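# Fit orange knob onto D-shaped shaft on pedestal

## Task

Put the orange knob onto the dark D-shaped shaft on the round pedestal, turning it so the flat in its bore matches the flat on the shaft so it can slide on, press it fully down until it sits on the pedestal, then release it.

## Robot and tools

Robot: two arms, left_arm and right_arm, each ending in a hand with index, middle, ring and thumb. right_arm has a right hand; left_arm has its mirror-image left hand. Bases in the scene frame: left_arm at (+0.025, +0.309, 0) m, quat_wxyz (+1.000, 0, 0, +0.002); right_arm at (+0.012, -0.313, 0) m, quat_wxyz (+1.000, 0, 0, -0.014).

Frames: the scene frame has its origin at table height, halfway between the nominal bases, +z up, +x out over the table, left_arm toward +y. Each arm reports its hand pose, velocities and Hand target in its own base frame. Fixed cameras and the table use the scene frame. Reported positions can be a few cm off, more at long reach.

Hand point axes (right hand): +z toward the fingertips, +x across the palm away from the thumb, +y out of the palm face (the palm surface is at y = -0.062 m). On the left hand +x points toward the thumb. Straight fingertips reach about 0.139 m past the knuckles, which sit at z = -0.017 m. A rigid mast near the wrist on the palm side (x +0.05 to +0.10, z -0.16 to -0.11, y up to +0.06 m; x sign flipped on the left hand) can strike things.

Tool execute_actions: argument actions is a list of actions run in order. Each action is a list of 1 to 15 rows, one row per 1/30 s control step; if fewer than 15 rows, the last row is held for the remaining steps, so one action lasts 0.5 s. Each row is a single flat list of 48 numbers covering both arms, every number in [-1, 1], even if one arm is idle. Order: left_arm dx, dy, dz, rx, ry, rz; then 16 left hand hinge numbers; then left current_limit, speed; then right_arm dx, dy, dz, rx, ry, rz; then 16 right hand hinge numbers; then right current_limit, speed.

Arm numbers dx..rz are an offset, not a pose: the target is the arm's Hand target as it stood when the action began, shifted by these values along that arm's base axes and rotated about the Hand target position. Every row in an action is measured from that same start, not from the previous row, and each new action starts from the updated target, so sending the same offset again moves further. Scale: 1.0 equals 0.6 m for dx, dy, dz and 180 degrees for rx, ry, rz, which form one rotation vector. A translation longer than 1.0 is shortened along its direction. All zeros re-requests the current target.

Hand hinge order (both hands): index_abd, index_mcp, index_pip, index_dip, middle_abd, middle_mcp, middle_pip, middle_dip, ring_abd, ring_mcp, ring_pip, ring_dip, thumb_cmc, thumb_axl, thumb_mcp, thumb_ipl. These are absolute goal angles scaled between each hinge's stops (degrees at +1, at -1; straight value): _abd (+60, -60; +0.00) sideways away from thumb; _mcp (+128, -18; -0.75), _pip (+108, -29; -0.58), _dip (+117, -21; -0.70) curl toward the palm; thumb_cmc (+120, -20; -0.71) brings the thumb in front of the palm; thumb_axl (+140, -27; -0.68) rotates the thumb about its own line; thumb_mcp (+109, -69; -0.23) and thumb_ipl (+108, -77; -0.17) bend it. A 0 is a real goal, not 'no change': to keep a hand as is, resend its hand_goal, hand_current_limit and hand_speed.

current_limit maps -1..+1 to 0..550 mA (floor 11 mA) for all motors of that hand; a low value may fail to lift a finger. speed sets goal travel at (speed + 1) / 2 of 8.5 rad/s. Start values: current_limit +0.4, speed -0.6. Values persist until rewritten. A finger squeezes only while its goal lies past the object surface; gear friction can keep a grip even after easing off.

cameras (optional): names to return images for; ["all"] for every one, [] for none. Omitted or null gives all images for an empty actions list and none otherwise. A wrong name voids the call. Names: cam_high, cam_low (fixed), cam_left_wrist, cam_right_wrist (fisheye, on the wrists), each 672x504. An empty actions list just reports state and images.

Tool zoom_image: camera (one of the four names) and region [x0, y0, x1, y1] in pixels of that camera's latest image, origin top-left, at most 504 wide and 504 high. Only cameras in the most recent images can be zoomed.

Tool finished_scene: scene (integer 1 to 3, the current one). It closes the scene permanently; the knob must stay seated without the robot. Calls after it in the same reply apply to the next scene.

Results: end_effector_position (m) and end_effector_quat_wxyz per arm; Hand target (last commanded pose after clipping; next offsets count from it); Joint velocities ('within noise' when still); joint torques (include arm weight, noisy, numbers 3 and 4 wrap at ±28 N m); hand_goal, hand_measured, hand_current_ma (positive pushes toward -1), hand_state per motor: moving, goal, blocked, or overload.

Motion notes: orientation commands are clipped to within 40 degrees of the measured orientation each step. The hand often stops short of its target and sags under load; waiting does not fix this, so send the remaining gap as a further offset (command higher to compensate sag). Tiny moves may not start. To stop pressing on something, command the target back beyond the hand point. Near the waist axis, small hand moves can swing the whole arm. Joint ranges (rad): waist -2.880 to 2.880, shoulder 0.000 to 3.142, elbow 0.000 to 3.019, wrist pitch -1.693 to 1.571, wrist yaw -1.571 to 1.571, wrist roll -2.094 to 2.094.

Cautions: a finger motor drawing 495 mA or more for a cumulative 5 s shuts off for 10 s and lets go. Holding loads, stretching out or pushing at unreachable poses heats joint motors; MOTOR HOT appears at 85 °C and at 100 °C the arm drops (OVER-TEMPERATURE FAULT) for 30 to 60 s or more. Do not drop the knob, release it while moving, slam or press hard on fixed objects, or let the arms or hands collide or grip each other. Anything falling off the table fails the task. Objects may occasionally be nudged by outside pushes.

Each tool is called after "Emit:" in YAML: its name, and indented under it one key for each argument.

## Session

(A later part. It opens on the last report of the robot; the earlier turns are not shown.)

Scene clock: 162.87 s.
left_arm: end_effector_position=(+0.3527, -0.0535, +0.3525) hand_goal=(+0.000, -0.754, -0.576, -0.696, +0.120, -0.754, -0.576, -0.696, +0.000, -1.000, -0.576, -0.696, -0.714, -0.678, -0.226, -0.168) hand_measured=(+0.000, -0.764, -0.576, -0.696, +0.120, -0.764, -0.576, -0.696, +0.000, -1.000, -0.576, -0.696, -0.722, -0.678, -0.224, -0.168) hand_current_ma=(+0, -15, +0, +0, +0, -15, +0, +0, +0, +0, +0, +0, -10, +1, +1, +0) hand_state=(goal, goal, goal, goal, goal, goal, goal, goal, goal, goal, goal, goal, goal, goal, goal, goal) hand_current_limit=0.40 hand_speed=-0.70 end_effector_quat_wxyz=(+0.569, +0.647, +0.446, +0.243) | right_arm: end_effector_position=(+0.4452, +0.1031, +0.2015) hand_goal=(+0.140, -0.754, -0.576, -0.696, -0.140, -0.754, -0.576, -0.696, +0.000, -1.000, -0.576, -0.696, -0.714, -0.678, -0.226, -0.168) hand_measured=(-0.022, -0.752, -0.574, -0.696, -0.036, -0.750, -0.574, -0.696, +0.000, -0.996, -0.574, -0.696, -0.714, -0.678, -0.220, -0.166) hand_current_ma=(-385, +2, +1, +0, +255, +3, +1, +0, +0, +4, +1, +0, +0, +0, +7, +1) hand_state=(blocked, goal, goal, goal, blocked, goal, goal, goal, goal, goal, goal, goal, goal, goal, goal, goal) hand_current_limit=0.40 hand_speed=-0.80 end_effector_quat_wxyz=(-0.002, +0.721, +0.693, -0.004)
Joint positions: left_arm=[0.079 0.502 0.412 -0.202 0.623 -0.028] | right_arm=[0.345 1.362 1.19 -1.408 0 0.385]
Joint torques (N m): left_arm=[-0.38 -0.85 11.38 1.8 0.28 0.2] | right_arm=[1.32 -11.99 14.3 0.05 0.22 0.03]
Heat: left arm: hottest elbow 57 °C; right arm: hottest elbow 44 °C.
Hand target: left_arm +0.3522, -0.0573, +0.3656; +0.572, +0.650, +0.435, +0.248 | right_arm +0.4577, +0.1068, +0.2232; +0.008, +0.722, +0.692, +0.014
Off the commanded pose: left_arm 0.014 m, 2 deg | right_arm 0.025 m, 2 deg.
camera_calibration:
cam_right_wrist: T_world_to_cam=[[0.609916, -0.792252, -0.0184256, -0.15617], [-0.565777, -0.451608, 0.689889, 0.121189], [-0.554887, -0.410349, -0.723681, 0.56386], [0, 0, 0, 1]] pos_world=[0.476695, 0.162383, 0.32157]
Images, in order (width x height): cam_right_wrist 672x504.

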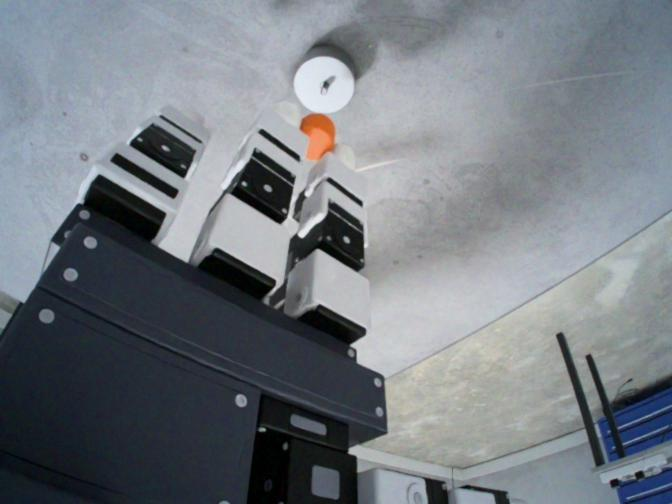

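Emit:
execute_actions:
  actions:
    - [[0,0,0,0,0,0,0,-0.754,-0.576,-0.696,0.12,-0.754,-0.576,-0.696,0,-1,-0.576,-0.696,-0.714,-0.678,-0.226,-0.168,0.4,-0.7,0,0,-0.06,-0.002,0.01,0,0.14,-0.754,-0.576,-0.696,-0.14,-0.754,-0.576,-0.696,0,-1,-0.576,-0.696,-0.714,-0.678,-0.226,-0.168,0.4,-0.8]]
  cameras: ["cam_right_wrist"]

Emit:
zoom_image:
  camera: "cam_right_wrist"
  region: [260, 60, 380, 180]

Scene clock: 175.47 s.
left_arm: end_effector_position=(+0.3527, -0.0535, +0.3525) hand_goal=(+0.000, -0.754, -0.576, -0.696, +0.120, -0.754, -0.576, -0.696, +0.000, -1.000, -0.576, -0.696, -0.714, -0.678, -0.226, -0.168) hand_measured=(+0.000, -0.764, -0.576, -0.696, +0.120, -0.764, -0.576, -0.696, +0.000, -1.000, -0.576, -0.696, -0.722, -0.678, -0.224, -0.168) hand_current_ma=(+0, -15, +0, +0, +0, -15, +0, +0, +0, +0, +0, +0, -10, +1, +1, +0) hand_state=(goal, goal, goal, goal, goal, goal, goal, goal, goal, goal, goal, goal, goal, goal, goal, goal) hand_current_limit=0.40 hand_speed=-0.70 end_effector_quat_wxyz=(+0.569, +0.647, +0.446, +0.243) | right_arm: end_effector_position=(+0.4551, +0.1066, +0.1991) hand_goal=(+0.140, -0.754, -0.576, -0.696, -0.140, -0.754, -0.576, -0.696, +0.000, -1.000, -0.576, -0.696, -0.714, -0.678, -0.226, -0.168) hand_measured=(-0.022, -0.752, -0.574, -0.696, -0.036, -0.750, -0.574, -0.696, +0.000, -0.996, -0.574, -0.696, -0.714, -0.678, -0.220, -0.166) hand_current_ma=(-385, +1, +1, +0, +255, +2, +1, +0, +0, +4, +1, +0, +0, +0, +7, +1) hand_state=(blocked, goal, goal, goal, blocked, goal, goal, goal, goal, goal, goal, goal, goal, goal, goal, goal) hand_current_limit=0.40 hand_speed=-0.80 end_effector_quat_wxyz=(+0.004, +0.721, +0.693, +0.008)
Joint positions: left_arm=[0.079 0.502 0.412 -0.202 0.623 -0.028] | right_arm=[0.345 1.374 1.19 -1.369 0 0.385]
Joint torques (N m): left_arm=[-0.38 -0.73 11.4 1.78 0.28 0.21] | right_arm=[1.14 -9.99 9.78 0.72 0 0]
Heat: left arm: hottest elbow 57 °C; right arm: hottest elbow 44 °C.
Hand target: left_arm +0.3522, -0.0573, +0.3656; +0.572, +0.650, +0.435, +0.248 | right_arm +0.4577, +0.1067, +0.1873; -0.001, +0.722, +0.692, +0.000
Off the commanded pose: left_arm 0.014 m, 2 deg | right_arm 0.012 m, 1 deg.
camera_calibration:
cam_right_wrist: T_world_to_cam=[[0.610258, -0.792138, -0.0101171, -0.161282], [-0.583139, -0.457817, 0.671083, 0.142329], [-0.536222, -0.403634, -0.741314, 0.563329], [0, 0, 0, 1]] pos_world=[0.483491, 0.164782, 0.320457]
Images, in order (width x height): cam_right_wrist 672x504.

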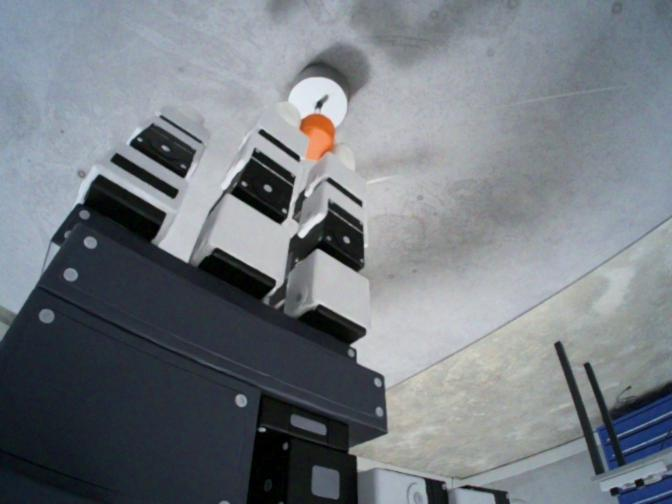

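Scaled by 4.200 from the camera's 672x504 image, which has a finer 960x720 frame.

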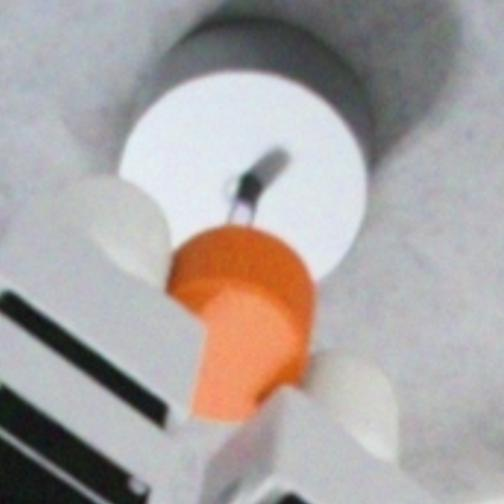

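Emit:
execute_actions:
  actions:
    - [[0,0,0,0,0,0,0,-0.754,-0.576,-0.696,0.12,-0.754,-0.576,-0.696,0,-1,-0.576,-0.696,-0.714,-0.678,-0.226,-0.168,0.4,-0.7,-0.001,-0.001,-0.045,-0.001,0.004,0,0.14,-0.754,-0.576,-0.696,-0.14,-0.754,-0.576,-0.696,0,-1,-0.576,-0.696,-0.714,-0.678,-0.226,-0.168,0.4,-0.8]]
  cameras: ["cam_right_wrist"]

Emit:
zoom_image:
  camera: "cam_right_wrist"
  region: [260, 60, 380, 180]

Scene clock: 178.53 s.
left_arm: end_effector_position=(+0.3527, -0.0535, +0.3525) hand_goal=(+0.000, -0.754, -0.576, -0.696, +0.120, -0.754, -0.576, -0.696, +0.000, -1.000, -0.576, -0.696, -0.714, -0.678, -0.226, -0.168) hand_measured=(+0.000, -0.764, -0.576, -0.696, +0.120, -0.764, -0.576, -0.696, +0.000, -1.000, -0.576, -0.696, -0.722, -0.678, -0.224, -0.168) hand_current_ma=(+0, -15, +0, +0, +0, -15, +0, +0, +0, +0, +0, +0, -10, +1, +1, +0) hand_state=(goal, goal, goal, goal, goal, goal, goal, goal, goal, goal, goal, goal, goal, goal, goal, goal) hand_current_limit=0.40 hand_speed=-0.70 end_effector_quat_wxyz=(+0.569, +0.647, +0.446, +0.243) | right_arm: end_effector_position=(+0.4570, +0.1074, +0.1716) hand_goal=(+0.140, -0.754, -0.576, -0.696, -0.140, -0.754, -0.576, -0.696, +0.000, -1.000, -0.576, -0.696, -0.714, -0.678, -0.226, -0.168) hand_measured=(-0.022, -0.754, -0.574, -0.696, -0.036, -0.752, -0.574, -0.696, +0.000, -0.996, -0.574, -0.696, -0.714, -0.678, -0.220, -0.166) hand_current_ma=(-385, +0, +0, +0, +255, +1, +1, +0, +0, +3, +1, +0, +0, +0, +7, +1) hand_state=(blocked, goal, goal, goal, blocked, goal, goal, goal, goal, goal, goal, goal, goal, goal, goal, goal) hand_current_limit=0.40 hand_speed=-0.80 end_effector_quat_wxyz=(+0.000, +0.721, +0.693, +0.002)
Joint positions: left_arm=[0.079 0.502 0.412 -0.202 0.623 -0.028] | right_arm=[0.345 1.403 1.148 -1.312 -0.001 0.385]
Joint torques (N m): left_arm=[-0.56 -0.79 11.41 1.77 0.28 0.2] | right_arm=[1.03 -10.75 9.07 0.68 -0.03 -0.02]
Heat: left arm: hottest elbow 58 °C; right arm: hottest elbow 43 °C.
Hand target: left_arm +0.3522, -0.0573, +0.3656; +0.572, +0.650, +0.435, +0.248 | right_arm +0.4571, +0.1062, +0.1602; -0.004, +0.722, +0.692, -0.005
Off the commanded pose: left_arm 0.014 m, 2 deg | right_arm 0.011 m, 1 deg.
camera_calibration:
cam_right_wrist: T_world_to_cam=[[0.610053, -0.792217, -0.0150668, -0.161113], [-0.574233, -0.455135, 0.680521, 0.156278], [-0.545978, -0.406502, -0.732573, 0.547577], [0, 0, 0, 1]] pos_world=[0.486993, 0.166082, 0.292362]
Images, in order (width x height): cam_right_wrist 672x504.

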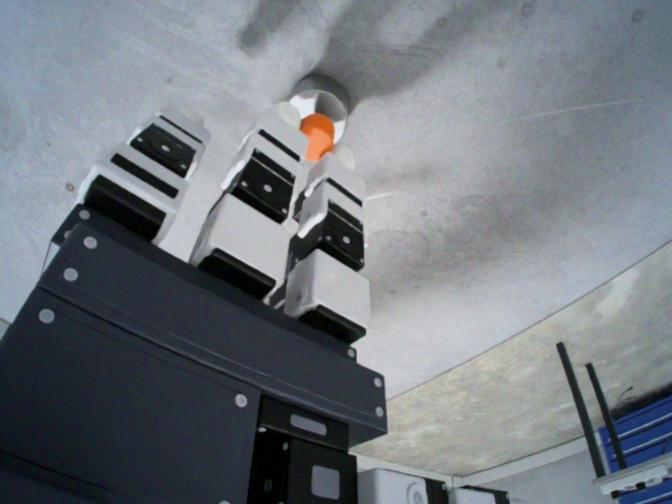

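Scaled by 4.200 from the camera's 672x504 image, which has a finer 960x720 frame.

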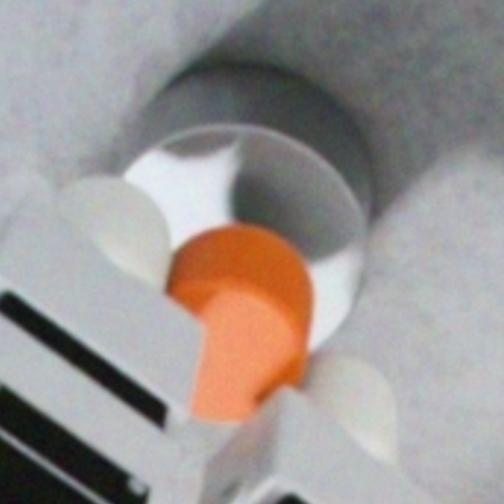

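Emit:
zoom_image:
  camera: "cam_right_wrist"
  region: [284, 76, 354, 146]

Scaled by 7.200 from the camera's 672x504 image, which has a finer 960x720 frame.

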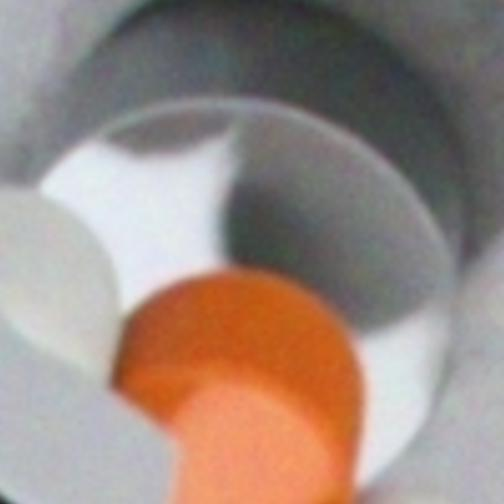

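Emit:
execute_actions:
  actions:
    - [[0,0,0,0,0,0,0,-0.754,-0.576,-0.696,0.12,-0.754,-0.576,-0.696,0,-1,-0.576,-0.696,-0.714,-0.678,-0.226,-0.168,0.4,-0.7,-0.004,0.001,-0.008,0,0,0,0.14,-0.754,-0.576,-0.696,-0.14,-0.754,-0.576,-0.696,0,-1,-0.576,-0.696,-0.714,-0.678,-0.226,-0.168,0.4,-0.8]]
  cameras: ["cam_right_wrist"]

Emit:
zoom_image:
  camera: "cam_right_wrist"
  region: [284, 76, 354, 146]

Scene clock: 192.63 s.
left_arm: end_effector_position=(+0.3527, -0.0535, +0.3525) hand_goal=(+0.000, -0.754, -0.576, -0.696, +0.120, -0.754, -0.576, -0.696, +0.000, -1.000, -0.576, -0.696, -0.714, -0.678, -0.226, -0.168) hand_measured=(+0.000, -0.764, -0.576, -0.696, +0.120, -0.764, -0.576, -0.696, +0.000, -1.000, -0.576, -0.696, -0.722, -0.678, -0.224, -0.168) hand_current_ma=(+0, -15, +0, +0, +0, -15, +0, +0, +0, +0, +0, +0, -10, +1, +1, +0) hand_state=(goal, goal, goal, goal, goal, goal, goal, goal, goal, goal, goal, goal, goal, goal, goal, goal) hand_current_limit=0.40 hand_speed=-0.70 end_effector_quat_wxyz=(+0.569, +0.647, +0.446, +0.243) | right_arm: end_effector_position=(+0.4568, +0.1074, +0.1682) hand_goal=(+0.140, -0.754, -0.576, -0.696, -0.140, -0.754, -0.576, -0.696, +0.000, -1.000, -0.576, -0.696, -0.714, -0.678, -0.226, -0.168) hand_measured=(-0.022, -0.754, -0.574, -0.696, -0.036, -0.752, -0.574, -0.696, +0.000, -0.996, -0.574, -0.696, -0.714, -0.678, -0.220, -0.166) hand_current_ma=(-385, +0, +0, +0, +255, +1, +1, +0, +0, +3, +1, +0, +0, +0, +7, +1) hand_state=(blocked, goal, goal, goal, blocked, goal, goal, goal, goal, goal, goal, goal, goal, goal, goal, goal) hand_current_limit=0.40 hand_speed=-0.80 end_effector_quat_wxyz=(+0.001, +0.721, +0.693, +0.003)
Joint positions: left_arm=[0.079 0.502 0.412 -0.202 0.623 -0.028] | right_arm=[0.345 1.403 1.139 -1.299 -0.001 0.385]
Joint torques (N m): left_arm=[-0.38 -0.73 11.4 1.77 0.28 0.2] | right_arm=[1.26 -10.99 8.69 0.68 -0.04 0.02]
Heat: left arm: hottest elbow 58 °C; right arm: hottest elbow 42 °C.
Hand target: left_arm +0.3522, -0.0573, +0.3656; +0.572, +0.650, +0.435, +0.248 | right_arm +0.4548, +0.1068, +0.1555; -0.004, +0.722, +0.692, -0.005
Off the commanded pose: left_arm 0.014 m, 2 deg | right_arm 0.013 m, 1 deg.
camera_calibration:
cam_right_wrist: T_world_to_cam=[[0.610143, -0.792165, -0.0141227, -0.161342], [-0.576152, -0.455859, 0.678411, 0.15981], [-0.543852, -0.405791, -0.734547, 0.544222], [0, 0, 0, 1]] pos_world=[0.486493, 0.165882, 0.289061]
Images, in order (width x height): cam_right_wrist 672x504.

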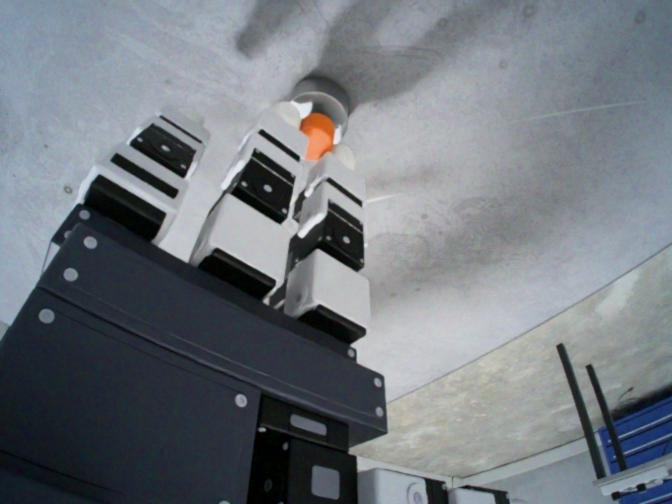

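Scaled by 7.200 from the camera's 672x504 image, which has a finer 960x720 frame.

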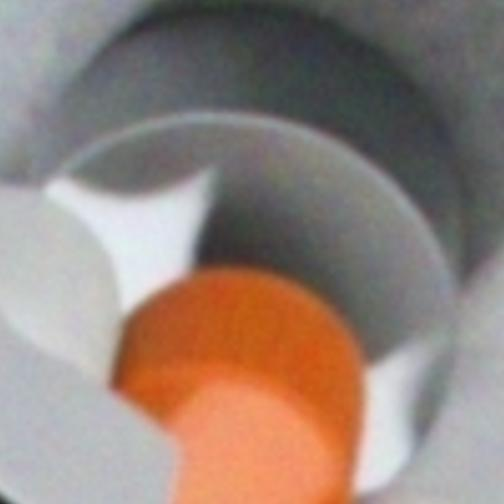

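Emit:
execute_actions:
  actions:
    - [[0,0,0,0,0,0,0,-0.754,-0.576,-0.696,0.12,-0.754,-0.576,-0.696,0,-1,-0.576,-0.696,-0.714,-0.678,-0.226,-0.168,0.4,-0.7,-0.005,0.001,0.002,0,0.003,0,0.14,-0.754,-0.576,-0.696,-0.14,-0.754,-0.576,-0.696,0,-1,-0.576,-0.696,-0.714,-0.678,-0.226,-0.168,0.4,-0.8]]
  cameras: ["cam_right_wrist"]

Emit:
zoom_image:
  camera: "cam_right_wrist"
  region: [284, 76, 354, 146]

Scene clock: 198.90 s.
left_arm: end_effector_position=(+0.3527, -0.0535, +0.3525) hand_goal=(+0.000, -0.754, -0.576, -0.696, +0.120, -0.754, -0.576, -0.696, +0.000, -1.000, -0.576, -0.696, -0.714, -0.678, -0.226, -0.168) hand_measured=(+0.000, -0.764, -0.576, -0.696, +0.120, -0.764, -0.576, -0.696, +0.000, -1.000, -0.576, -0.696, -0.722, -0.678, -0.224, -0.168) hand_current_ma=(+0, -15, +0, +0, +0, -15, +0, +0, +0, +0, +0, +0, -10, +1, +1, +0) hand_state=(goal, goal, goal, goal, goal, goal, goal, goal, goal, goal, goal, goal, goal, goal, goal, goal) hand_current_limit=0.40 hand_speed=-0.70 end_effector_quat_wxyz=(+0.569, +0.647, +0.446, +0.243) | right_arm: end_effector_position=(+0.4567, +0.1079, +0.1680) hand_goal=(+0.140, -0.754, -0.576, -0.696, -0.140, -0.754, -0.576, -0.696, +0.000, -1.000, -0.576, -0.696, -0.714, -0.678, -0.226, -0.168) hand_measured=(-0.022, -0.754, -0.574, -0.696, -0.036, -0.752, -0.574, -0.696, +0.000, -0.996, -0.574, -0.696, -0.714, -0.678, -0.220, -0.166) hand_current_ma=(-385, +0, +0, +0, +255, +1, +1, +0, +0, +3, +1, +0, +0, +0, +7, +1) hand_state=(blocked, goal, goal, goal, blocked, goal, goal, goal, goal, goal, goal, goal, goal, goal, goal, goal) hand_current_limit=0.40 hand_speed=-0.80 end_effector_quat_wxyz=(+0.000, +0.721, +0.693, +0.004)
Joint positions: left_arm=[0.079 0.502 0.412 -0.202 0.623 -0.028] | right_arm=[0.345 1.403 1.139 -1.299 -0.004 0.385]
Joint torques (N m): left_arm=[-0.44 -0.79 11.4 1.77 0.28 0.2] | right_arm=[1.55 -11.22 8.95 0.2 -0.05 0.05]
Heat: left arm: hottest elbow 58 °C; right arm: hottest elbow 41 °C.
Hand target: left_arm +0.3522, -0.0573, +0.3656; +0.572, +0.650, +0.435, +0.248 | right_arm +0.4518, +0.1074, +0.1567; -0.008, +0.722, +0.692, -0.009
Off the commanded pose: left_arm 0.014 m, 2 deg | right_arm 0.012 m, 2 deg.
camera_calibration:
cam_right_wrist: T_world_to_cam=[[0.610149, -0.792104, -0.0170242, -0.160297], [-0.57549, -0.457857, 0.677627, 0.160084], [-0.544546, -0.403656, -0.735208, 0.544419], [0, 0, 0, 1]] pos_world=[0.486393, 0.166082, 0.289055]
Images, in order (width x height): cam_right_wrist 672x504.

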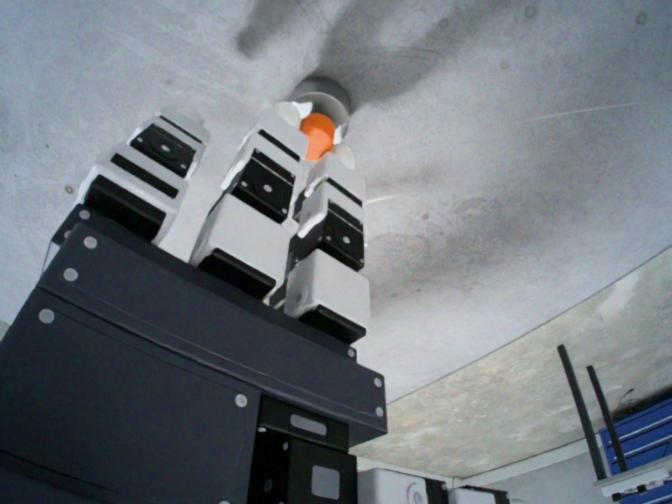

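Scaled by 7.200 from the camera's 672x504 image, which has a finer 960x720 frame.

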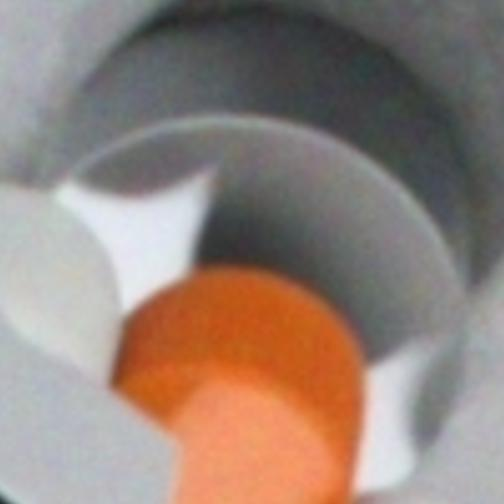

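Emit:
execute_actions:
  actions:
    - [[0,0,0,0,0,0,0,-0.754,-0.576,-0.696,0.12,-0.754,-0.576,-0.696,0,-1,-0.576,-0.696,-0.714,-0.678,-0.226,-0.168,0.4,-0.7,-0.004,0,0.002,0,0.002,0,0.14,-0.754,-0.576,-0.696,-0.14,-0.754,-0.576,-0.696,0,-1,-0.576,-0.696,-0.714,-0.678,-0.226,-0.168,0.4,-0.8]]

Scene clock: 202.07 s.
left_arm: end_effector_position=(+0.3527, -0.0535, +0.3525) hand_goal=(+0.000, -0.754, -0.576, -0.696, +0.120, -0.754, -0.576, -0.696, +0.000, -1.000, -0.576, -0.696, -0.714, -0.678, -0.226, -0.168) hand_measured=(+0.000, -0.764, -0.576, -0.696, +0.120, -0.764, -0.576, -0.696, +0.000, -1.000, -0.576, -0.696, -0.722, -0.678, -0.224, -0.168) hand_current_ma=(+0, -15, +0, +0, +0, -15, +0, +0, +0, +0, +0, +0, -10, +1, +1, +0) hand_state=(goal, goal, goal, goal, goal, goal, goal, goal, goal, goal, goal, goal, goal, goal, goal, goal) hand_current_limit=0.40 hand_speed=-0.70 end_effector_quat_wxyz=(+0.569, +0.647, +0.446, +0.243) | right_arm: end_effector_position=(+0.4550, +0.1076, +0.1675) hand_goal=(+0.140, -0.754, -0.576, -0.696, -0.140, -0.754, -0.576, -0.696, +0.000, -1.000, -0.576, -0.696, -0.714, -0.678, -0.226, -0.168) hand_measured=(-0.022, -0.754, -0.574, -0.696, -0.036, -0.752, -0.574, -0.696, +0.000, -0.996, -0.574, -0.696, -0.714, -0.678, -0.220, -0.166) hand_current_ma=(-385, +0, +0, +0, +255, +1, +1, +0, +0, +3, +1, +0, +0, +0, +7, +1) hand_state=(blocked, goal, goal, goal, blocked, goal, goal, goal, goal, goal, goal, goal, goal, goal, goal, goal) hand_current_limit=0.40 hand_speed=-0.80 end_effector_quat_wxyz=(-0.003, +0.721, +0.693, +0.001)
Joint positions: left_arm=[0.079 0.502 0.412 -0.202 0.623 -0.028] | right_arm=[0.345 1.403 1.139 -1.306 -0.006 0.385]
Joint torques (N m): left_arm=[-0.38 -0.67 11.38 1.78 0.28 0.21] | right_arm=[1.61 -11.46 9.05 0.06 -0.05 0.06]
Heat: left arm: hottest elbow 58 °C; right arm: hottest elbow 41 °C.
Hand target: left_arm +0.3522, -0.0573, +0.3656; +0.572, +0.650, +0.435, +0.248 | right_arm +0.4494, +0.1074, +0.1579; -0.010, +0.722, +0.692, -0.011
Off the commanded pose: left_arm 0.014 m, 2 deg | right_arm 0.011 m, 2 deg.

Emit:
execute_actions:
  actions: []
  cameras: ["cam_right_wrist"]

Emit:
zoom_image:
  camera: "cam_right_wrist"
  region: [284, 76, 354, 146]

Scene clock: 203.93 s.
left_arm: end_effector_position=(+0.3527, -0.0535, +0.3525) hand_goal=(+0.000, -0.754, -0.576, -0.696, +0.120, -0.754, -0.576, -0.696, +0.000, -1.000, -0.576, -0.696, -0.714, -0.678, -0.226, -0.168) hand_measured=(+0.000, -0.764, -0.576, -0.696, +0.120, -0.764, -0.576, -0.696, +0.000, -1.000, -0.576, -0.696, -0.722, -0.678, -0.224, -0.168) hand_current_ma=(+0, -15, +0, +0, +0, -15, +0, +0, +0, +0, +0, +0, -10, +1, +1, +0) hand_state=(goal, goal, goal, goal, goal, goal, goal, goal, goal, goal, goal, goal, goal, goal, goal, goal) hand_current_limit=0.40 hand_speed=-0.70 end_effector_quat_wxyz=(+0.569, +0.647, +0.446, +0.243) | right_arm: end_effector_position=(+0.4550, +0.1076, +0.1675) hand_goal=(+0.140, -0.754, -0.576, -0.696, -0.140, -0.754, -0.576, -0.696, +0.000, -1.000, -0.576, -0.696, -0.714, -0.678, -0.226, -0.168) hand_measured=(-0.022, -0.754, -0.574, -0.696, -0.036, -0.752, -0.574, -0.696, +0.000, -0.996, -0.574, -0.696, -0.714, -0.678, -0.220, -0.166) hand_current_ma=(-385, +0, +0, +0, +255, +1, +1, +0, +0, +3, +1, +0, +0, +0, +7, +1) hand_state=(blocked, goal, goal, goal, blocked, goal, goal, goal, goal, goal, goal, goal, goal, goal, goal, goal) hand_current_limit=0.40 hand_speed=-0.80 end_effector_quat_wxyz=(-0.003, +0.721, +0.693, +0.001)
Joint positions: left_arm=[0.079 0.502 0.412 -0.202 0.623 -0.028] | right_arm=[0.345 1.403 1.139 -1.306 -0.006 0.385]
Joint velocities: within noise
Joint torques (N m): left_arm=[-0.56 -0.85 11.38 1.78 0.27 0.2] | right_arm=[1.61 -11.46 9.06 0.06 -0.05 0.06]
Heat: left arm: hottest elbow 58 °C; right arm: hottest elbow 41 °C.
Hand target: left_arm +0.3522, -0.0573, +0.3656; +0.572, +0.650, +0.435, +0.248 | right_arm +0.4494, +0.1074, +0.1579; -0.010, +0.722, +0.692, -0.011
Off the commanded pose: left_arm 0.014 m, 2 deg | right_arm 0.011 m, 2 deg.
camera_calibration:
cam_right_wrist: T_world_to_cam=[[0.61004, -0.792097, -0.0208433, -0.158829], [-0.570875, -0.457602, 0.681691, 0.156621], [-0.549503, -0.403959, -0.731344, 0.544658], [0, 0, 0, 1]] pos_world=[0.485594, 0.165882, 0.288254]
Images, in order (width x height): cam_right_wrist 672x504.

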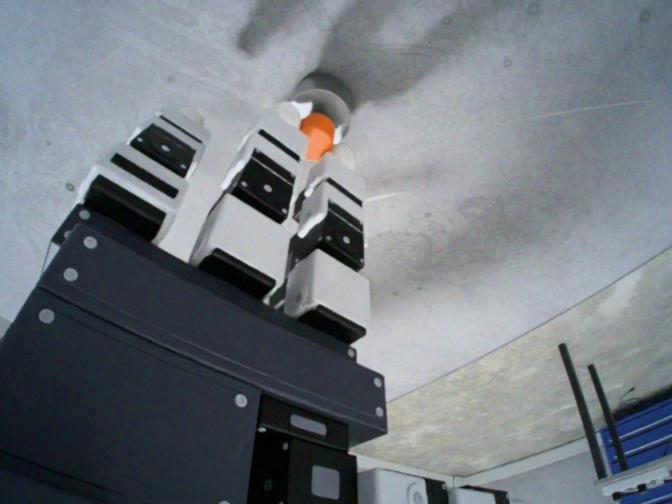

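Scaled by 7.200 from the camera's 672x504 image, which has a finer 960x720 frame.

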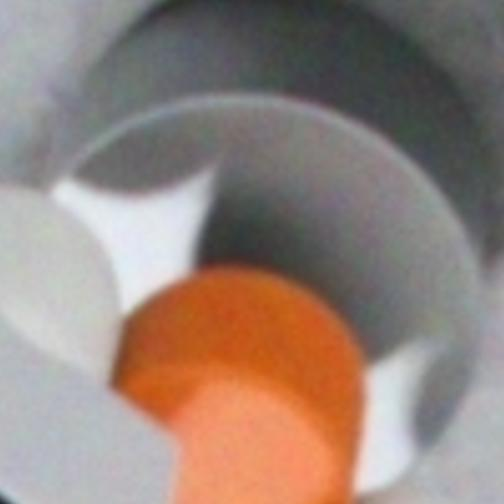

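Emit:
execute_actions:
  actions:
    - [[0,0,0,0,0,0,0,-0.754,-0.576,-0.696,0.12,-0.754,-0.576,-0.696,0,-1,-0.576,-0.696,-0.714,-0.678,-0.226,-0.168,0.4,-0.7,0,0,-0.008,0,0,0,0.14,-0.754,-0.576,-0.696,-0.14,-0.754,-0.576,-0.696,0,-1,-0.576,-0.696,-0.714,-0.678,-0.226,-0.168,0.4,-0.8]]

Scene clock: 207.07 s.
left_arm: end_effector_position=(+0.3527, -0.0535, +0.3525) hand_goal=(+0.000, -0.754, -0.576, -0.696, +0.120, -0.754, -0.576, -0.696, +0.000, -1.000, -0.576, -0.696, -0.714, -0.678, -0.226, -0.168) hand_measured=(+0.000, -0.764, -0.576, -0.696, +0.120, -0.764, -0.576, -0.696, +0.000, -1.000, -0.576, -0.696, -0.722, -0.678, -0.224, -0.168) hand_current_ma=(+0, -15, +0, +0, +0, -15, +0, +0, +0, +0, +0, +0, -10, +1, +1, +0) hand_state=(goal, goal, goal, goal, goal, goal, goal, goal, goal, goal, goal, goal, goal, goal, goal, goal) hand_current_limit=0.40 hand_speed=-0.70 end_effector_quat_wxyz=(+0.569, +0.647, +0.446, +0.243) | right_arm: end_effector_position=(+0.4550, +0.1076, +0.1675) hand_goal=(+0.140, -0.754, -0.576, -0.696, -0.140, -0.754, -0.576, -0.696, +0.000, -1.000, -0.576, -0.696, -0.714, -0.678, -0.226, -0.168) hand_measured=(-0.022, -0.754, -0.574, -0.696, -0.036, -0.752, -0.574, -0.696, +0.000, -0.996, -0.574, -0.696, -0.714, -0.678, -0.220, -0.166) hand_current_ma=(-385, +0, +0, +0, +255, +1, +1, +0, +0, +3, +1, +0, +0, +0, +7, +1) hand_state=(blocked, goal, goal, goal, blocked, goal, goal, goal, goal, goal, goal, goal, goal, goal, goal, goal) hand_current_limit=0.40 hand_speed=-0.80 end_effector_quat_wxyz=(-0.003, +0.721, +0.693, +0.001)
Joint positions: left_arm=[0.079 0.502 0.412 -0.202 0.623 -0.028] | right_arm=[0.345 1.403 1.139 -1.306 -0.006 0.385]
Joint torques (N m): left_arm=[-0.44 -0.73 11.37 1.78 0.28 0.21] | right_arm=[1.61 -11.16 8.23 0.5 -0.05 0.06]
Heat: left arm: hottest elbow 59 °C; right arm: hottest elbow 41 °C.
Hand target: left_arm +0.3522, -0.0573, +0.3656; +0.572, +0.650, +0.435, +0.248 | right_arm +0.4494, +0.1074, +0.1531; -0.010, +0.722, +0.692, -0.011
Off the commanded pose: left_arm 0.014 m, 2 deg | right_arm 0.015 m, 2 deg.

Emit:
execute_actions:
  actions:
    - [[0,0,0,0,0,0,0,-0.754,-0.576,-0.696,0.12,-0.754,-0.576,-0.696,0,-1,-0.576,-0.696,-0.714,-0.678,-0.226,-0.168,0.4,-0.7,0,0,-0.006,0,0,0,0.14,-0.754,-0.576,-0.696,-0.14,-0.754,-0.576,-0.696,0,-1,-0.576,-0.696,-0.714,-0.678,-0.226,-0.168,0.4,-0.8]]

Scene clock: 209.57 s.
left_arm: end_effector_position=(+0.3527, -0.0535, +0.3525) hand_goal=(+0.000, -0.754, -0.576, -0.696, +0.120, -0.754, -0.576, -0.696, +0.000, -1.000, -0.576, -0.696, -0.714, -0.678, -0.226, -0.168) hand_measured=(+0.000, -0.764, -0.576, -0.696, +0.120, -0.764, -0.576, -0.696, +0.000, -1.000, -0.576, -0.696, -0.722, -0.678, -0.224, -0.168) hand_current_ma=(+0, -15, +0, +0, +0, -15, +0, +0, +0, +0, +0, +0, -10, +1, +1, +0) hand_state=(goal, goal, goal, goal, goal, goal, goal, goal, goal, goal, goal, goal, goal, goal, goal, goal) hand_current_limit=0.40 hand_speed=-0.70 end_effector_quat_wxyz=(+0.569, +0.647, +0.446, +0.243) | right_arm: end_effector_position=(+0.4533, +0.1074, +0.1638) hand_goal=(+0.140, -0.754, -0.576, -0.696, -0.140, -0.754, -0.576, -0.696, +0.000, -1.000, -0.576, -0.696, -0.714, -0.678, -0.226, -0.168) hand_measured=(-0.020, -0.754, -0.574, -0.696, -0.036, -0.752, -0.574, -0.696, +0.000, -0.996, -0.574, -0.696, -0.714, -0.678, -0.220, -0.166) hand_current_ma=(-385, +0, +0, +0, +255, +1, +1, +0, +0, +3, +1, +0, +0, +0, +7, +1) hand_state=(blocked, goal, goal, goal, blocked, goal, goal, goal, goal, goal, goal, goal, goal, goal, goal, goal) hand_current_limit=0.40 hand_speed=-0.80 end_effector_quat_wxyz=(-0.004, +0.721, +0.693, +0.000)
Joint positions: left_arm=[0.079 0.502 0.412 -0.202 0.623 -0.028] | right_arm=[0.345 1.403 1.129 -1.3 -0.008 0.385]
Joint torques (N m): left_arm=[-0.5 -0.85 11.37 1.77 0.28 0.2] | right_arm=[1.67 -10.87 8.38 0.62 0.02 0.07]
Heat: left arm: hottest elbow 59 °C; right arm: hottest elbow 41 °C.
Hand target: left_arm +0.3522, -0.0573, +0.3656; +0.572, +0.650, +0.435, +0.248 | right_arm +0.4494, +0.1074, +0.1495; -0.010, +0.722, +0.692, -0.011
Off the commanded pose: left_arm 0.014 m, 2 deg | right_arm 0.015 m, 1 deg.

Emit:
execute_actions:
  actions: []
  cameras: ["cam_right_wrist"]

Emit:
zoom_image:
  camera: "cam_right_wrist"
  region: [284, 76, 354, 146]

Scene clock: 210.93 s.
left_arm: end_effector_position=(+0.3527, -0.0535, +0.3525) hand_goal=(+0.000, -0.754, -0.576, -0.696, +0.120, -0.754, -0.576, -0.696, +0.000, -1.000, -0.576, -0.696, -0.714, -0.678, -0.226, -0.168) hand_measured=(+0.000, -0.764, -0.576, -0.696, +0.120, -0.764, -0.576, -0.696, +0.000, -1.000, -0.576, -0.696, -0.722, -0.678, -0.224, -0.168) hand_current_ma=(+0, -15, +0, +0, +0, -15, +0, +0, +0, +0, +0, +0, -10, +1, +1, +0) hand_state=(goal, goal, goal, goal, goal, goal, goal, goal, goal, goal, goal, goal, goal, goal, goal, goal) hand_current_limit=0.40 hand_speed=-0.70 end_effector_quat_wxyz=(+0.569, +0.647, +0.446, +0.243) | right_arm: end_effector_position=(+0.4533, +0.1074, +0.1638) hand_goal=(+0.140, -0.754, -0.576, -0.696, -0.140, -0.754, -0.576, -0.696, +0.000, -1.000, -0.576, -0.696, -0.714, -0.678, -0.226, -0.168) hand_measured=(-0.020, -0.754, -0.574, -0.696, -0.036, -0.752, -0.574, -0.696, +0.000, -0.996, -0.574, -0.696, -0.714, -0.678, -0.220, -0.166) hand_current_ma=(-385, +0, +0, +0, +255, +1, +1, +0, +0, +3, +1, +0, +0, +0, +7, +1) hand_state=(blocked, goal, goal, goal, blocked, goal, goal, goal, goal, goal, goal, goal, goal, goal, goal, goal) hand_current_limit=0.40 hand_speed=-0.80 end_effector_quat_wxyz=(-0.004, +0.721, +0.693, +0.000)
Joint positions: left_arm=[0.079 0.502 0.412 -0.202 0.623 -0.028] | right_arm=[0.345 1.403 1.129 -1.3 -0.008 0.385]
Joint velocities: within noise
Joint torques (N m): left_arm=[-0.44 -0.79 11.4 1.76 0.28 0.21] | right_arm=[1.61 -10.87 8.38 0.61 0.03 0.07]
Heat: left arm: hottest elbow 59 °C; right arm: hottest elbow 41 °C.
Hand target: left_arm +0.3522, -0.0573, +0.3656; +0.572, +0.650, +0.435, +0.248 | right_arm +0.4494, +0.1074, +0.1495; -0.010, +0.722, +0.692, -0.011
Off the commanded pose: left_arm 0.014 m, 2 deg | right_arm 0.015 m, 1 deg.
camera_calibration:
cam_right_wrist: T_world_to_cam=[[0.609896, -0.79213, -0.0236202, -0.157565], [-0.56847, -0.458068, 0.683385, 0.15665], [-0.552149, -0.403366, -0.729676, 0.541783], [0, 0, 0, 1]] pos_world=[0.484294, 0.165482, 0.284552]
Images, in order (width x height): cam_right_wrist 672x504.

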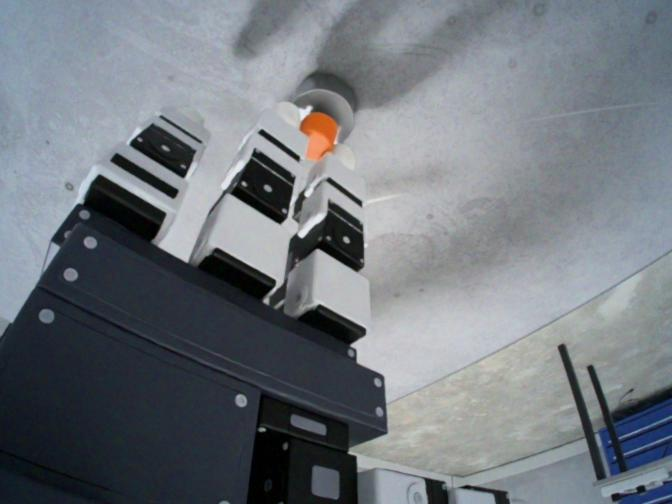

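Scaled by 7.200 from the camera's 672x504 image, which has a finer 960x720 frame.

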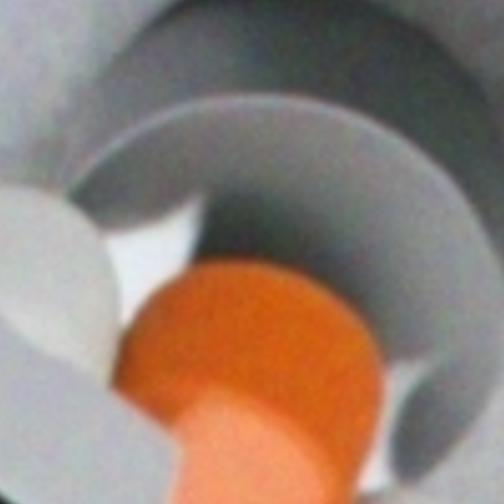

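Emit:
execute_actions:
  actions:
    - [[0,0,0,0,0,0,0,-0.754,-0.576,-0.696,0.12,-0.754,-0.576,-0.696,0,-1,-0.576,-0.696,-0.714,-0.678,-0.226,-0.168,0.4,-0.7,0.012,0,0.07,0,-0.006,0,0.14,-0.754,-0.576,-0.696,-0.14,-0.754,-0.576,-0.696,0,-1,-0.576,-0.696,-0.714,-0.678,-0.226,-0.168,0.4,-0.8]]
  cameras: ["cam_right_wrist"]

Emit:
zoom_image:
  camera: "cam_right_wrist"
  region: [284, 76, 354, 146]

Scene clock: 214.03 s.
left_arm: end_effector_position=(+0.3527, -0.0535, +0.3525) hand_goal=(+0.000, -0.754, -0.576, -0.696, +0.120, -0.754, -0.576, -0.696, +0.000, -1.000, -0.576, -0.696, -0.714, -0.678, -0.226, -0.168) hand_measured=(+0.000, -0.764, -0.576, -0.696, +0.120, -0.764, -0.576, -0.696, +0.000, -1.000, -0.576, -0.696, -0.722, -0.678, -0.224, -0.168) hand_current_ma=(+0, -15, +0, +0, +0, -15, +0, +0, +0, +0, +0, +0, -10, +1, +1, +0) hand_state=(goal, goal, goal, goal, goal, goal, goal, goal, goal, goal, goal, goal, goal, goal, goal, goal) hand_current_limit=0.40 hand_speed=-0.70 end_effector_quat_wxyz=(+0.569, +0.647, +0.446, +0.243) | right_arm: end_effector_position=(+0.4406, +0.1023, +0.1664) hand_goal=(+0.140, -0.754, -0.576, -0.696, -0.140, -0.754, -0.576, -0.696, +0.000, -1.000, -0.576, -0.696, -0.714, -0.678, -0.226, -0.168) hand_measured=(-0.020, -0.752, -0.574, -0.696, -0.036, -0.750, -0.574, -0.696, +0.000, -0.996, -0.574, -0.696, -0.714, -0.678, -0.220, -0.166) hand_current_ma=(-385, +1, +1, +0, +255, +2, +1, +0, +0, +4, +1, +0, +0, +0, +7, +1) hand_state=(blocked, goal, goal, goal, blocked, goal, goal, goal, goal, goal, goal, goal, goal, goal, goal, goal) hand_current_limit=0.40 hand_speed=-0.80 end_effector_quat_wxyz=(-0.015, +0.721, +0.692, -0.027)
Joint positions: left_arm=[0.079 0.502 0.412 -0.202 0.623 -0.028] | right_arm=[0.345 1.401 1.144 -1.374 -0.005 0.385]
Joint torques (N m): left_arm=[-0.44 -0.91 11.38 1.77 0.28 0.2] | right_arm=[1.38 -12.57 14.49 -0.05 0.21 0.03]
Heat: left arm: hottest elbow 59 °C; right arm: hottest elbow 41 °C.
Hand target: left_arm +0.3522, -0.0573, +0.3656; +0.572, +0.650, +0.435, +0.248 | right_arm +0.4566, +0.1074, +0.1916; -0.003, +0.722, +0.692, -0.004
Off the commanded pose: left_arm 0.014 m, 2 deg | right_arm 0.030 m, 3 deg.
camera_calibration:
cam_right_wrist: T_world_to_cam=[[0.608329, -0.792737, -0.0387867, -0.150485], [-0.530694, -0.442609, 0.722815, 0.120587], [-0.590169, -0.419125, -0.689952, 0.546393], [0, 0, 0, 1]] pos_world=[0.478004, 0.163085, 0.283986]
Images, in order (width x height): cam_right_wrist 672x504.

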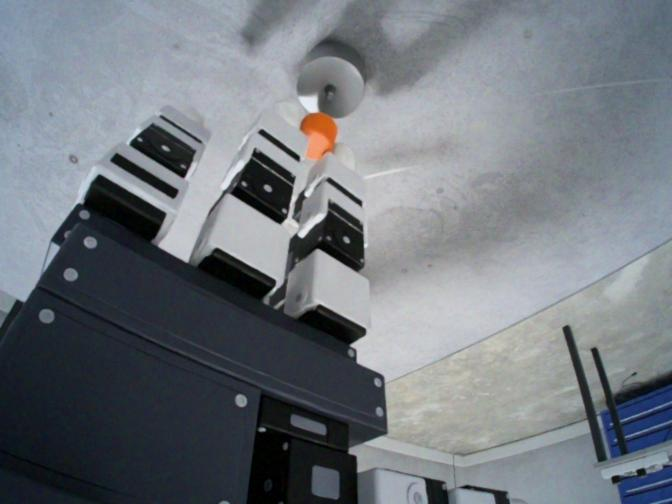

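Scaled by 7.200 from the camera's 672x504 image, which has a finer 960x720 frame.

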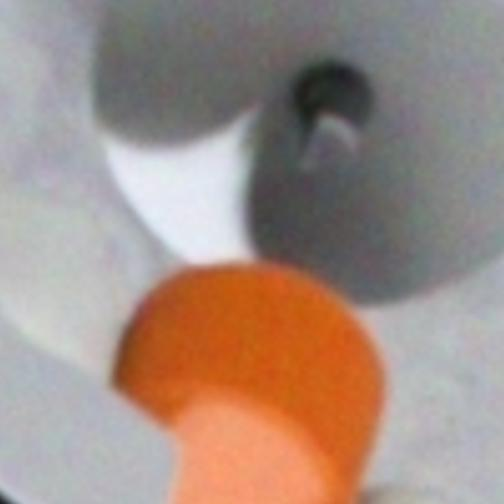

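Emit:
execute_actions:
  actions:
    - [[0,0,0,0,0,0,0,-0.754,-0.576,-0.696,0.12,-0.754,-0.576,-0.696,0,-1,-0.576,-0.696,-0.714,-0.678,-0.226,-0.168,0.4,-0.7,-0.12,0,0,0,-0.006,0,0.14,-0.754,-0.576,-0.696,-0.14,-0.754,-0.576,-0.696,0,-1,-0.576,-0.696,-0.714,-0.678,-0.226,-0.168,0.4,-0.8]]
    - [[0,0,0,0,0,0,0,-0.754,-0.576,-0.696,0.12,-0.754,-0.576,-0.696,0,-1,-0.576,-0.696,-0.714,-0.678,-0.226,-0.168,0.4,-0.7,0,0,-0.09,0,0.003,0,0.14,-0.754,-0.576,-0.696,-0.14,-0.754,-0.576,-0.696,0,-1,-0.576,-0.696,-0.714,-0.678,-0.226,-0.168,0.4,-0.8]]
  cameras: ["cam_right_wrist"]

Emit:
zoom_image:
  camera: "cam_right_wrist"
  region: [260, 60, 380, 180]

Scene clock: 224.93 s.
left_arm: end_effector_position=(+0.3527, -0.0535, +0.3525) hand_goal=(+0.000, -0.754, -0.576, -0.696, +0.120, -0.754, -0.576, -0.696, +0.000, -1.000, -0.576, -0.696, -0.714, -0.678, -0.226, -0.168) hand_measured=(+0.000, -0.764, -0.576, -0.696, +0.120, -0.764, -0.576, -0.696, +0.000, -1.000, -0.576, -0.696, -0.722, -0.678, -0.224, -0.168) hand_current_ma=(+0, -15, +0, +0, +0, -15, +0, +0, +0, +0, +0, +0, -10, +1, +1, +0) hand_state=(goal, goal, goal, goal, goal, goal, goal, goal, goal, goal, goal, goal, goal, goal, goal, goal) hand_current_limit=0.40 hand_speed=-0.70 end_effector_quat_wxyz=(+0.569, +0.647, +0.446, +0.243) | right_arm: end_effector_position=(+0.3830, +0.1088, +0.1395) hand_goal=(+0.140, -0.754, -0.576, -0.696, -0.140, -0.754, -0.576, -0.696, +0.000, -1.000, -0.576, -0.696, -0.714, -0.678, -0.226, -0.168) hand_measured=(-0.020, -0.754, -0.576, -0.696, -0.036, -0.750, -0.574, -0.696, +0.000, -0.996, -0.574, -0.696, -0.714, -0.678, -0.222, -0.166) hand_current_ma=(-385, +0, +0, +0, +255, +3, +1, +0, +0, +4, +1, +0, +0, +0, +6, +1) hand_state=(blocked, goal, goal, goal, blocked, goal, goal, goal, goal, goal, goal, goal, goal, goal, goal, goal) hand_current_limit=0.40 hand_speed=-0.80 end_effector_quat_wxyz=(+0.000, +0.717, +0.697, -0.002)
Joint positions: left_arm=[0.079 0.502 0.412 -0.202 0.623 -0.028] | right_arm=[0.424 1.251 0.92 -1.244 0.002 0.451]
Joint torques (N m): left_arm=[-0.5 -0.79 11.38 1.74 0.28 0.21] | right_arm=[1.03 -8.94 9.59 0.65 0.04 0.13]
Heat: left arm: hottest elbow 59 °C; right arm: hottest elbow 41 °C.
Hand target: left_arm +0.3522, -0.0573, +0.3656; +0.572, +0.650, +0.435, +0.248 | right_arm +0.3846, +0.1075, +0.1376; +0.000, +0.722, +0.692, -0.001
Off the commanded pose: left_arm 0.014 m, 2 deg | right_arm 0.003 m, 1 deg.
camera_calibration:
cam_right_wrist: T_world_to_cam=[[0.619933, -0.784517, -0.0147032, -0.120046], [-0.564081, -0.458611, 0.68665, 0.131942], [-0.545432, -0.417383, -0.726839, 0.484337], [0, 0, 0, 1]] pos_world=[0.41302, 0.168486, 0.259672]
Images, in order (width x height): cam_right_wrist 672x504.

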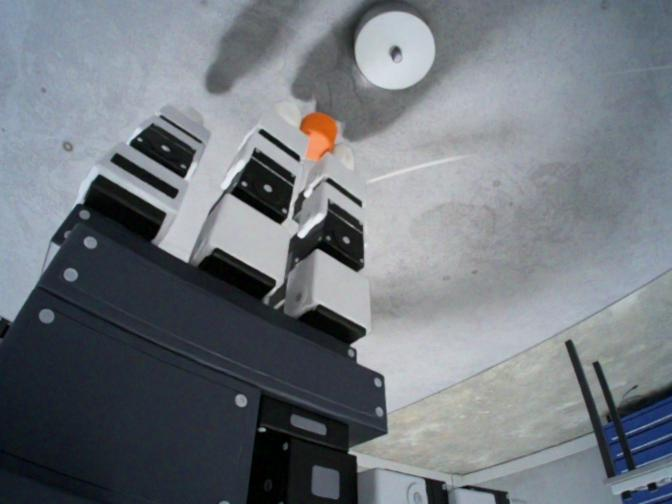

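Scaled by 4.200 from the camera's 672x504 image, which has a finer 960x720 frame.

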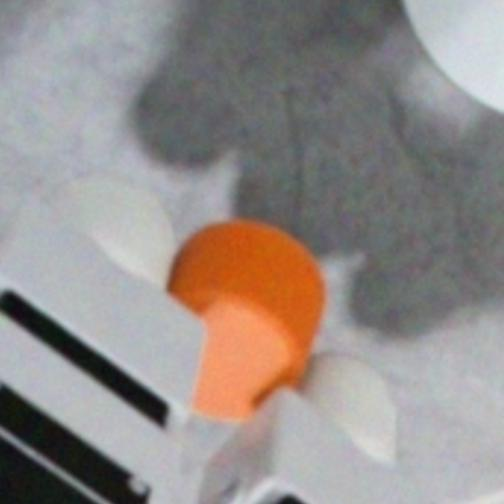

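Emit:
execute_actions:
  actions:
    - [[0,0,0,0,0,0,0,-0.754,-0.576,-0.696,0.12,-0.754,-0.576,-0.696,0,-1,-0.576,-0.696,-0.714,-0.678,-0.226,-0.168,0.4,-0.7,0,0,-0.028,0,0,0,0.14,-0.754,-0.576,-0.696,-0.14,-0.754,-0.576,-0.696,0,-1,-0.576,-0.696,-0.714,-0.678,-0.226,-0.168,0.4,-0.8]]
  cameras: ["cam_right_wrist"]

Emit:
zoom_image:
  camera: "cam_right_wrist"
  region: [260, 60, 380, 180]

Scene clock: 228.50 s.
left_arm: end_effector_position=(+0.3527, -0.0535, +0.3525) hand_goal=(+0.000, -0.754, -0.576, -0.696, +0.120, -0.754, -0.576, -0.696, +0.000, -1.000, -0.576, -0.696, -0.714, -0.678, -0.226, -0.168) hand_measured=(+0.000, -0.764, -0.576, -0.696, +0.120, -0.764, -0.576, -0.696, +0.000, -1.000, -0.576, -0.696, -0.722, -0.678, -0.224, -0.168) hand_current_ma=(+0, -15, +0, +0, +0, -15, +0, +0, +0, +0, +0, +0, -10, +1, +1, +0) hand_state=(goal, goal, goal, goal, goal, goal, goal, goal, goal, goal, goal, goal, goal, goal, goal, goal) hand_current_limit=0.40 hand_speed=-0.70 end_effector_quat_wxyz=(+0.569, +0.647, +0.446, +0.243) | right_arm: end_effector_position=(+0.3868, +0.1105, +0.1334) hand_goal=(+0.140, -0.754, -0.576, -0.696, -0.140, -0.754, -0.576, -0.696, +0.000, -1.000, -0.576, -0.696, -0.714, -0.678, -0.226, -0.168) hand_measured=(-0.020, -0.756, -0.576, -0.696, -0.036, -0.750, -0.574, -0.696, +0.000, -0.996, -0.574, -0.696, -0.714, -0.678, -0.222, -0.166) hand_current_ma=(-385, -1, +0, +0, +255, +3, +1, +0, +0, +3, +1, +0, +0, +0, +6, +1) hand_state=(blocked, goal, goal, goal, blocked, goal, goal, goal, goal, goal, goal, goal, goal, goal, goal, goal) hand_current_limit=0.40 hand_speed=-0.80 end_effector_quat_wxyz=(+0.005, +0.717, +0.697, +0.010)
Joint positions: left_arm=[0.079 0.502 0.412 -0.202 0.623 -0.028] | right_arm=[0.424 1.252 0.899 -1.196 0.002 0.451]
Joint torques (N m): left_arm=[-0.5 -0.79 11.37 1.78 0.29 0.2] | right_arm=[1.03 -7.59 8.54 0.72 0.04 0.13]
Heat: left arm: hottest elbow 59 °C; right arm: hottest elbow 41 °C.
Hand target: left_arm +0.3522, -0.0573, +0.3656; +0.572, +0.650, +0.435, +0.248 | right_arm +0.3846, +0.1075, +0.1208; +0.000, +0.722, +0.692, -0.001
Off the commanded pose: left_arm 0.014 m, 2 deg | right_arm 0.013 m, 2 deg.
camera_calibration:
cam_right_wrist: T_world_to_cam=[[0.620233, -0.784373, -0.00837405, -0.122183], [-0.580086, -0.465829, 0.66821, 0.148472], [-0.528026, -0.409588, -0.743926, 0.477452], [0, 0, 0, 1]] pos_world=[0.414016, 0.168884, 0.254956]
Images, in order (width x height): cam_right_wrist 672x504.

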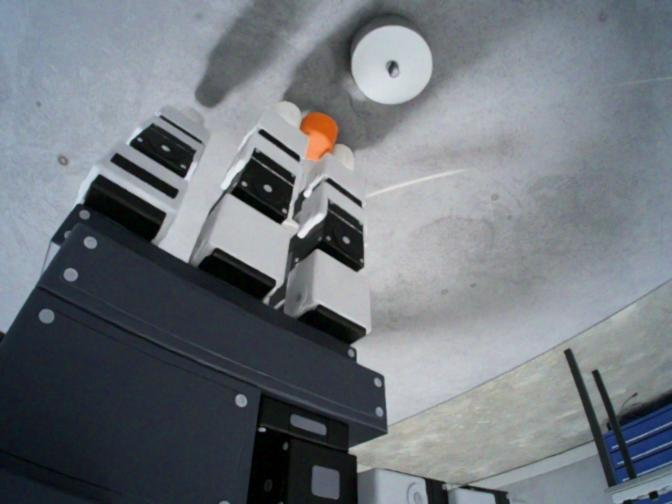

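Scaled by 4.200 from the camera's 672x504 image, which has a finer 960x720 frame.

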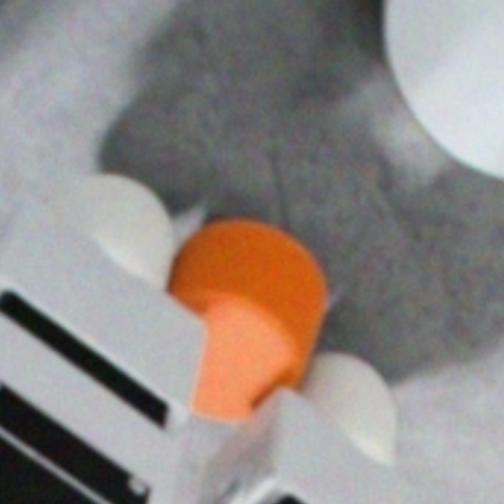

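Emit:
execute_actions:
  actions:
    - [[0,0,0,0,0,0,0,-0.754,-0.576,-0.696,0.12,-0.754,-0.576,-0.696,0,-1,-0.576,-0.696,-0.714,-0.678,-0.226,-0.168,0.4,-0.7,0,0,-0.012,0,0.006,0,0.14,-0.754,-0.576,-0.696,-0.14,-0.754,-0.576,-0.696,0,-1,-0.576,-0.696,-0.714,-0.678,-0.226,-0.168,0.4,-0.8]]
  cameras: ["cam_right_wrist"]

Emit:
zoom_image:
  camera: "cam_right_wrist"
  region: [260, 60, 380, 180]

Scene clock: 230.80 s.
left_arm: end_effector_position=(+0.3527, -0.0535, +0.3525) hand_goal=(+0.000, -0.754, -0.576, -0.696, +0.120, -0.754, -0.576, -0.696, +0.000, -1.000, -0.576, -0.696, -0.714, -0.678, -0.226, -0.168) hand_measured=(+0.000, -0.764, -0.576, -0.696, +0.120, -0.764, -0.576, -0.696, +0.000, -1.000, -0.576, -0.696, -0.722, -0.678, -0.224, -0.168) hand_current_ma=(+0, -15, +0, +0, +0, -15, +0, +0, +0, +0, +0, +0, -10, +1, +1, +0) hand_state=(goal, goal, goal, goal, goal, goal, goal, goal, goal, goal, goal, goal, goal, goal, goal, goal) hand_current_limit=0.40 hand_speed=-0.70 end_effector_quat_wxyz=(+0.569, +0.647, +0.446, +0.243) | right_arm: end_effector_position=(+0.3865, +0.1115, +0.1266) hand_goal=(+0.140, -0.754, -0.576, -0.696, -0.140, -0.754, -0.576, -0.696, +0.000, -1.000, -0.576, -0.696, -0.714, -0.678, -0.226, -0.168) hand_measured=(-0.020, -0.756, -0.576, -0.696, -0.036, -0.750, -0.574, -0.696, +0.000, -0.996, -0.574, -0.696, -0.714, -0.678, -0.222, -0.166) hand_current_ma=(-385, -1, +0, +0, +255, +3, +1, +0, +0, +3, +1, +0, +0, +0, +6, +1) hand_state=(blocked, goal, goal, goal, blocked, goal, goal, goal, goal, goal, goal, goal, goal, goal, goal, goal) hand_current_limit=0.40 hand_speed=-0.80 end_effector_quat_wxyz=(-0.001, +0.717, +0.697, +0.003)
Joint positions: left_arm=[0.079 0.502 0.412 -0.202 0.623 -0.028] | right_arm=[0.424 1.269 0.899 -1.195 -0.004 0.451]
Joint torques (N m): left_arm=[-0.5 -0.73 11.4 1.77 0.28 0.2] | right_arm=[0.73 -7.59 8.43 0.69 -0.04 0.09]
Heat: left arm: hottest elbow 59 °C; right arm: hottest elbow 41 °C.
Hand target: left_arm +0.3522, -0.0573, +0.3656; +0.572, +0.650, +0.435, +0.248 | right_arm +0.3845, +0.1074, +0.1135; -0.006, +0.721, +0.692, -0.008
Off the commanded pose: left_arm 0.014 m, 2 deg | right_arm 0.014 m, 2 deg.
camera_calibration:
cam_right_wrist: T_world_to_cam=[[0.620034, -0.784364, -0.018224, -0.119902], [-0.568341, -0.46504, 0.678769, 0.14739], [-0.540877, -0.410502, -0.734126, 0.476462], [0, 0, 0, 1]] pos_world=[0.415819, 0.170084, 0.247554]
Images, in order (width x height): cam_right_wrist 672x504.

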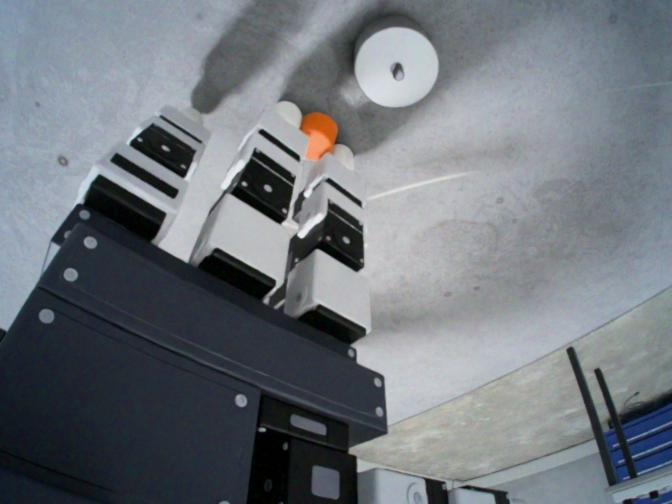

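Scaled by 4.200 from the camera's 672x504 image, which has a finer 960x720 frame.

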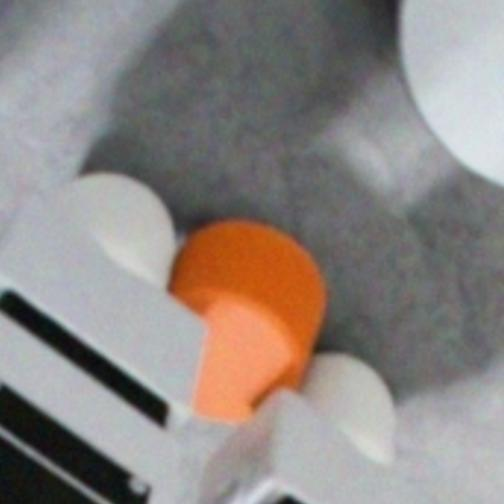

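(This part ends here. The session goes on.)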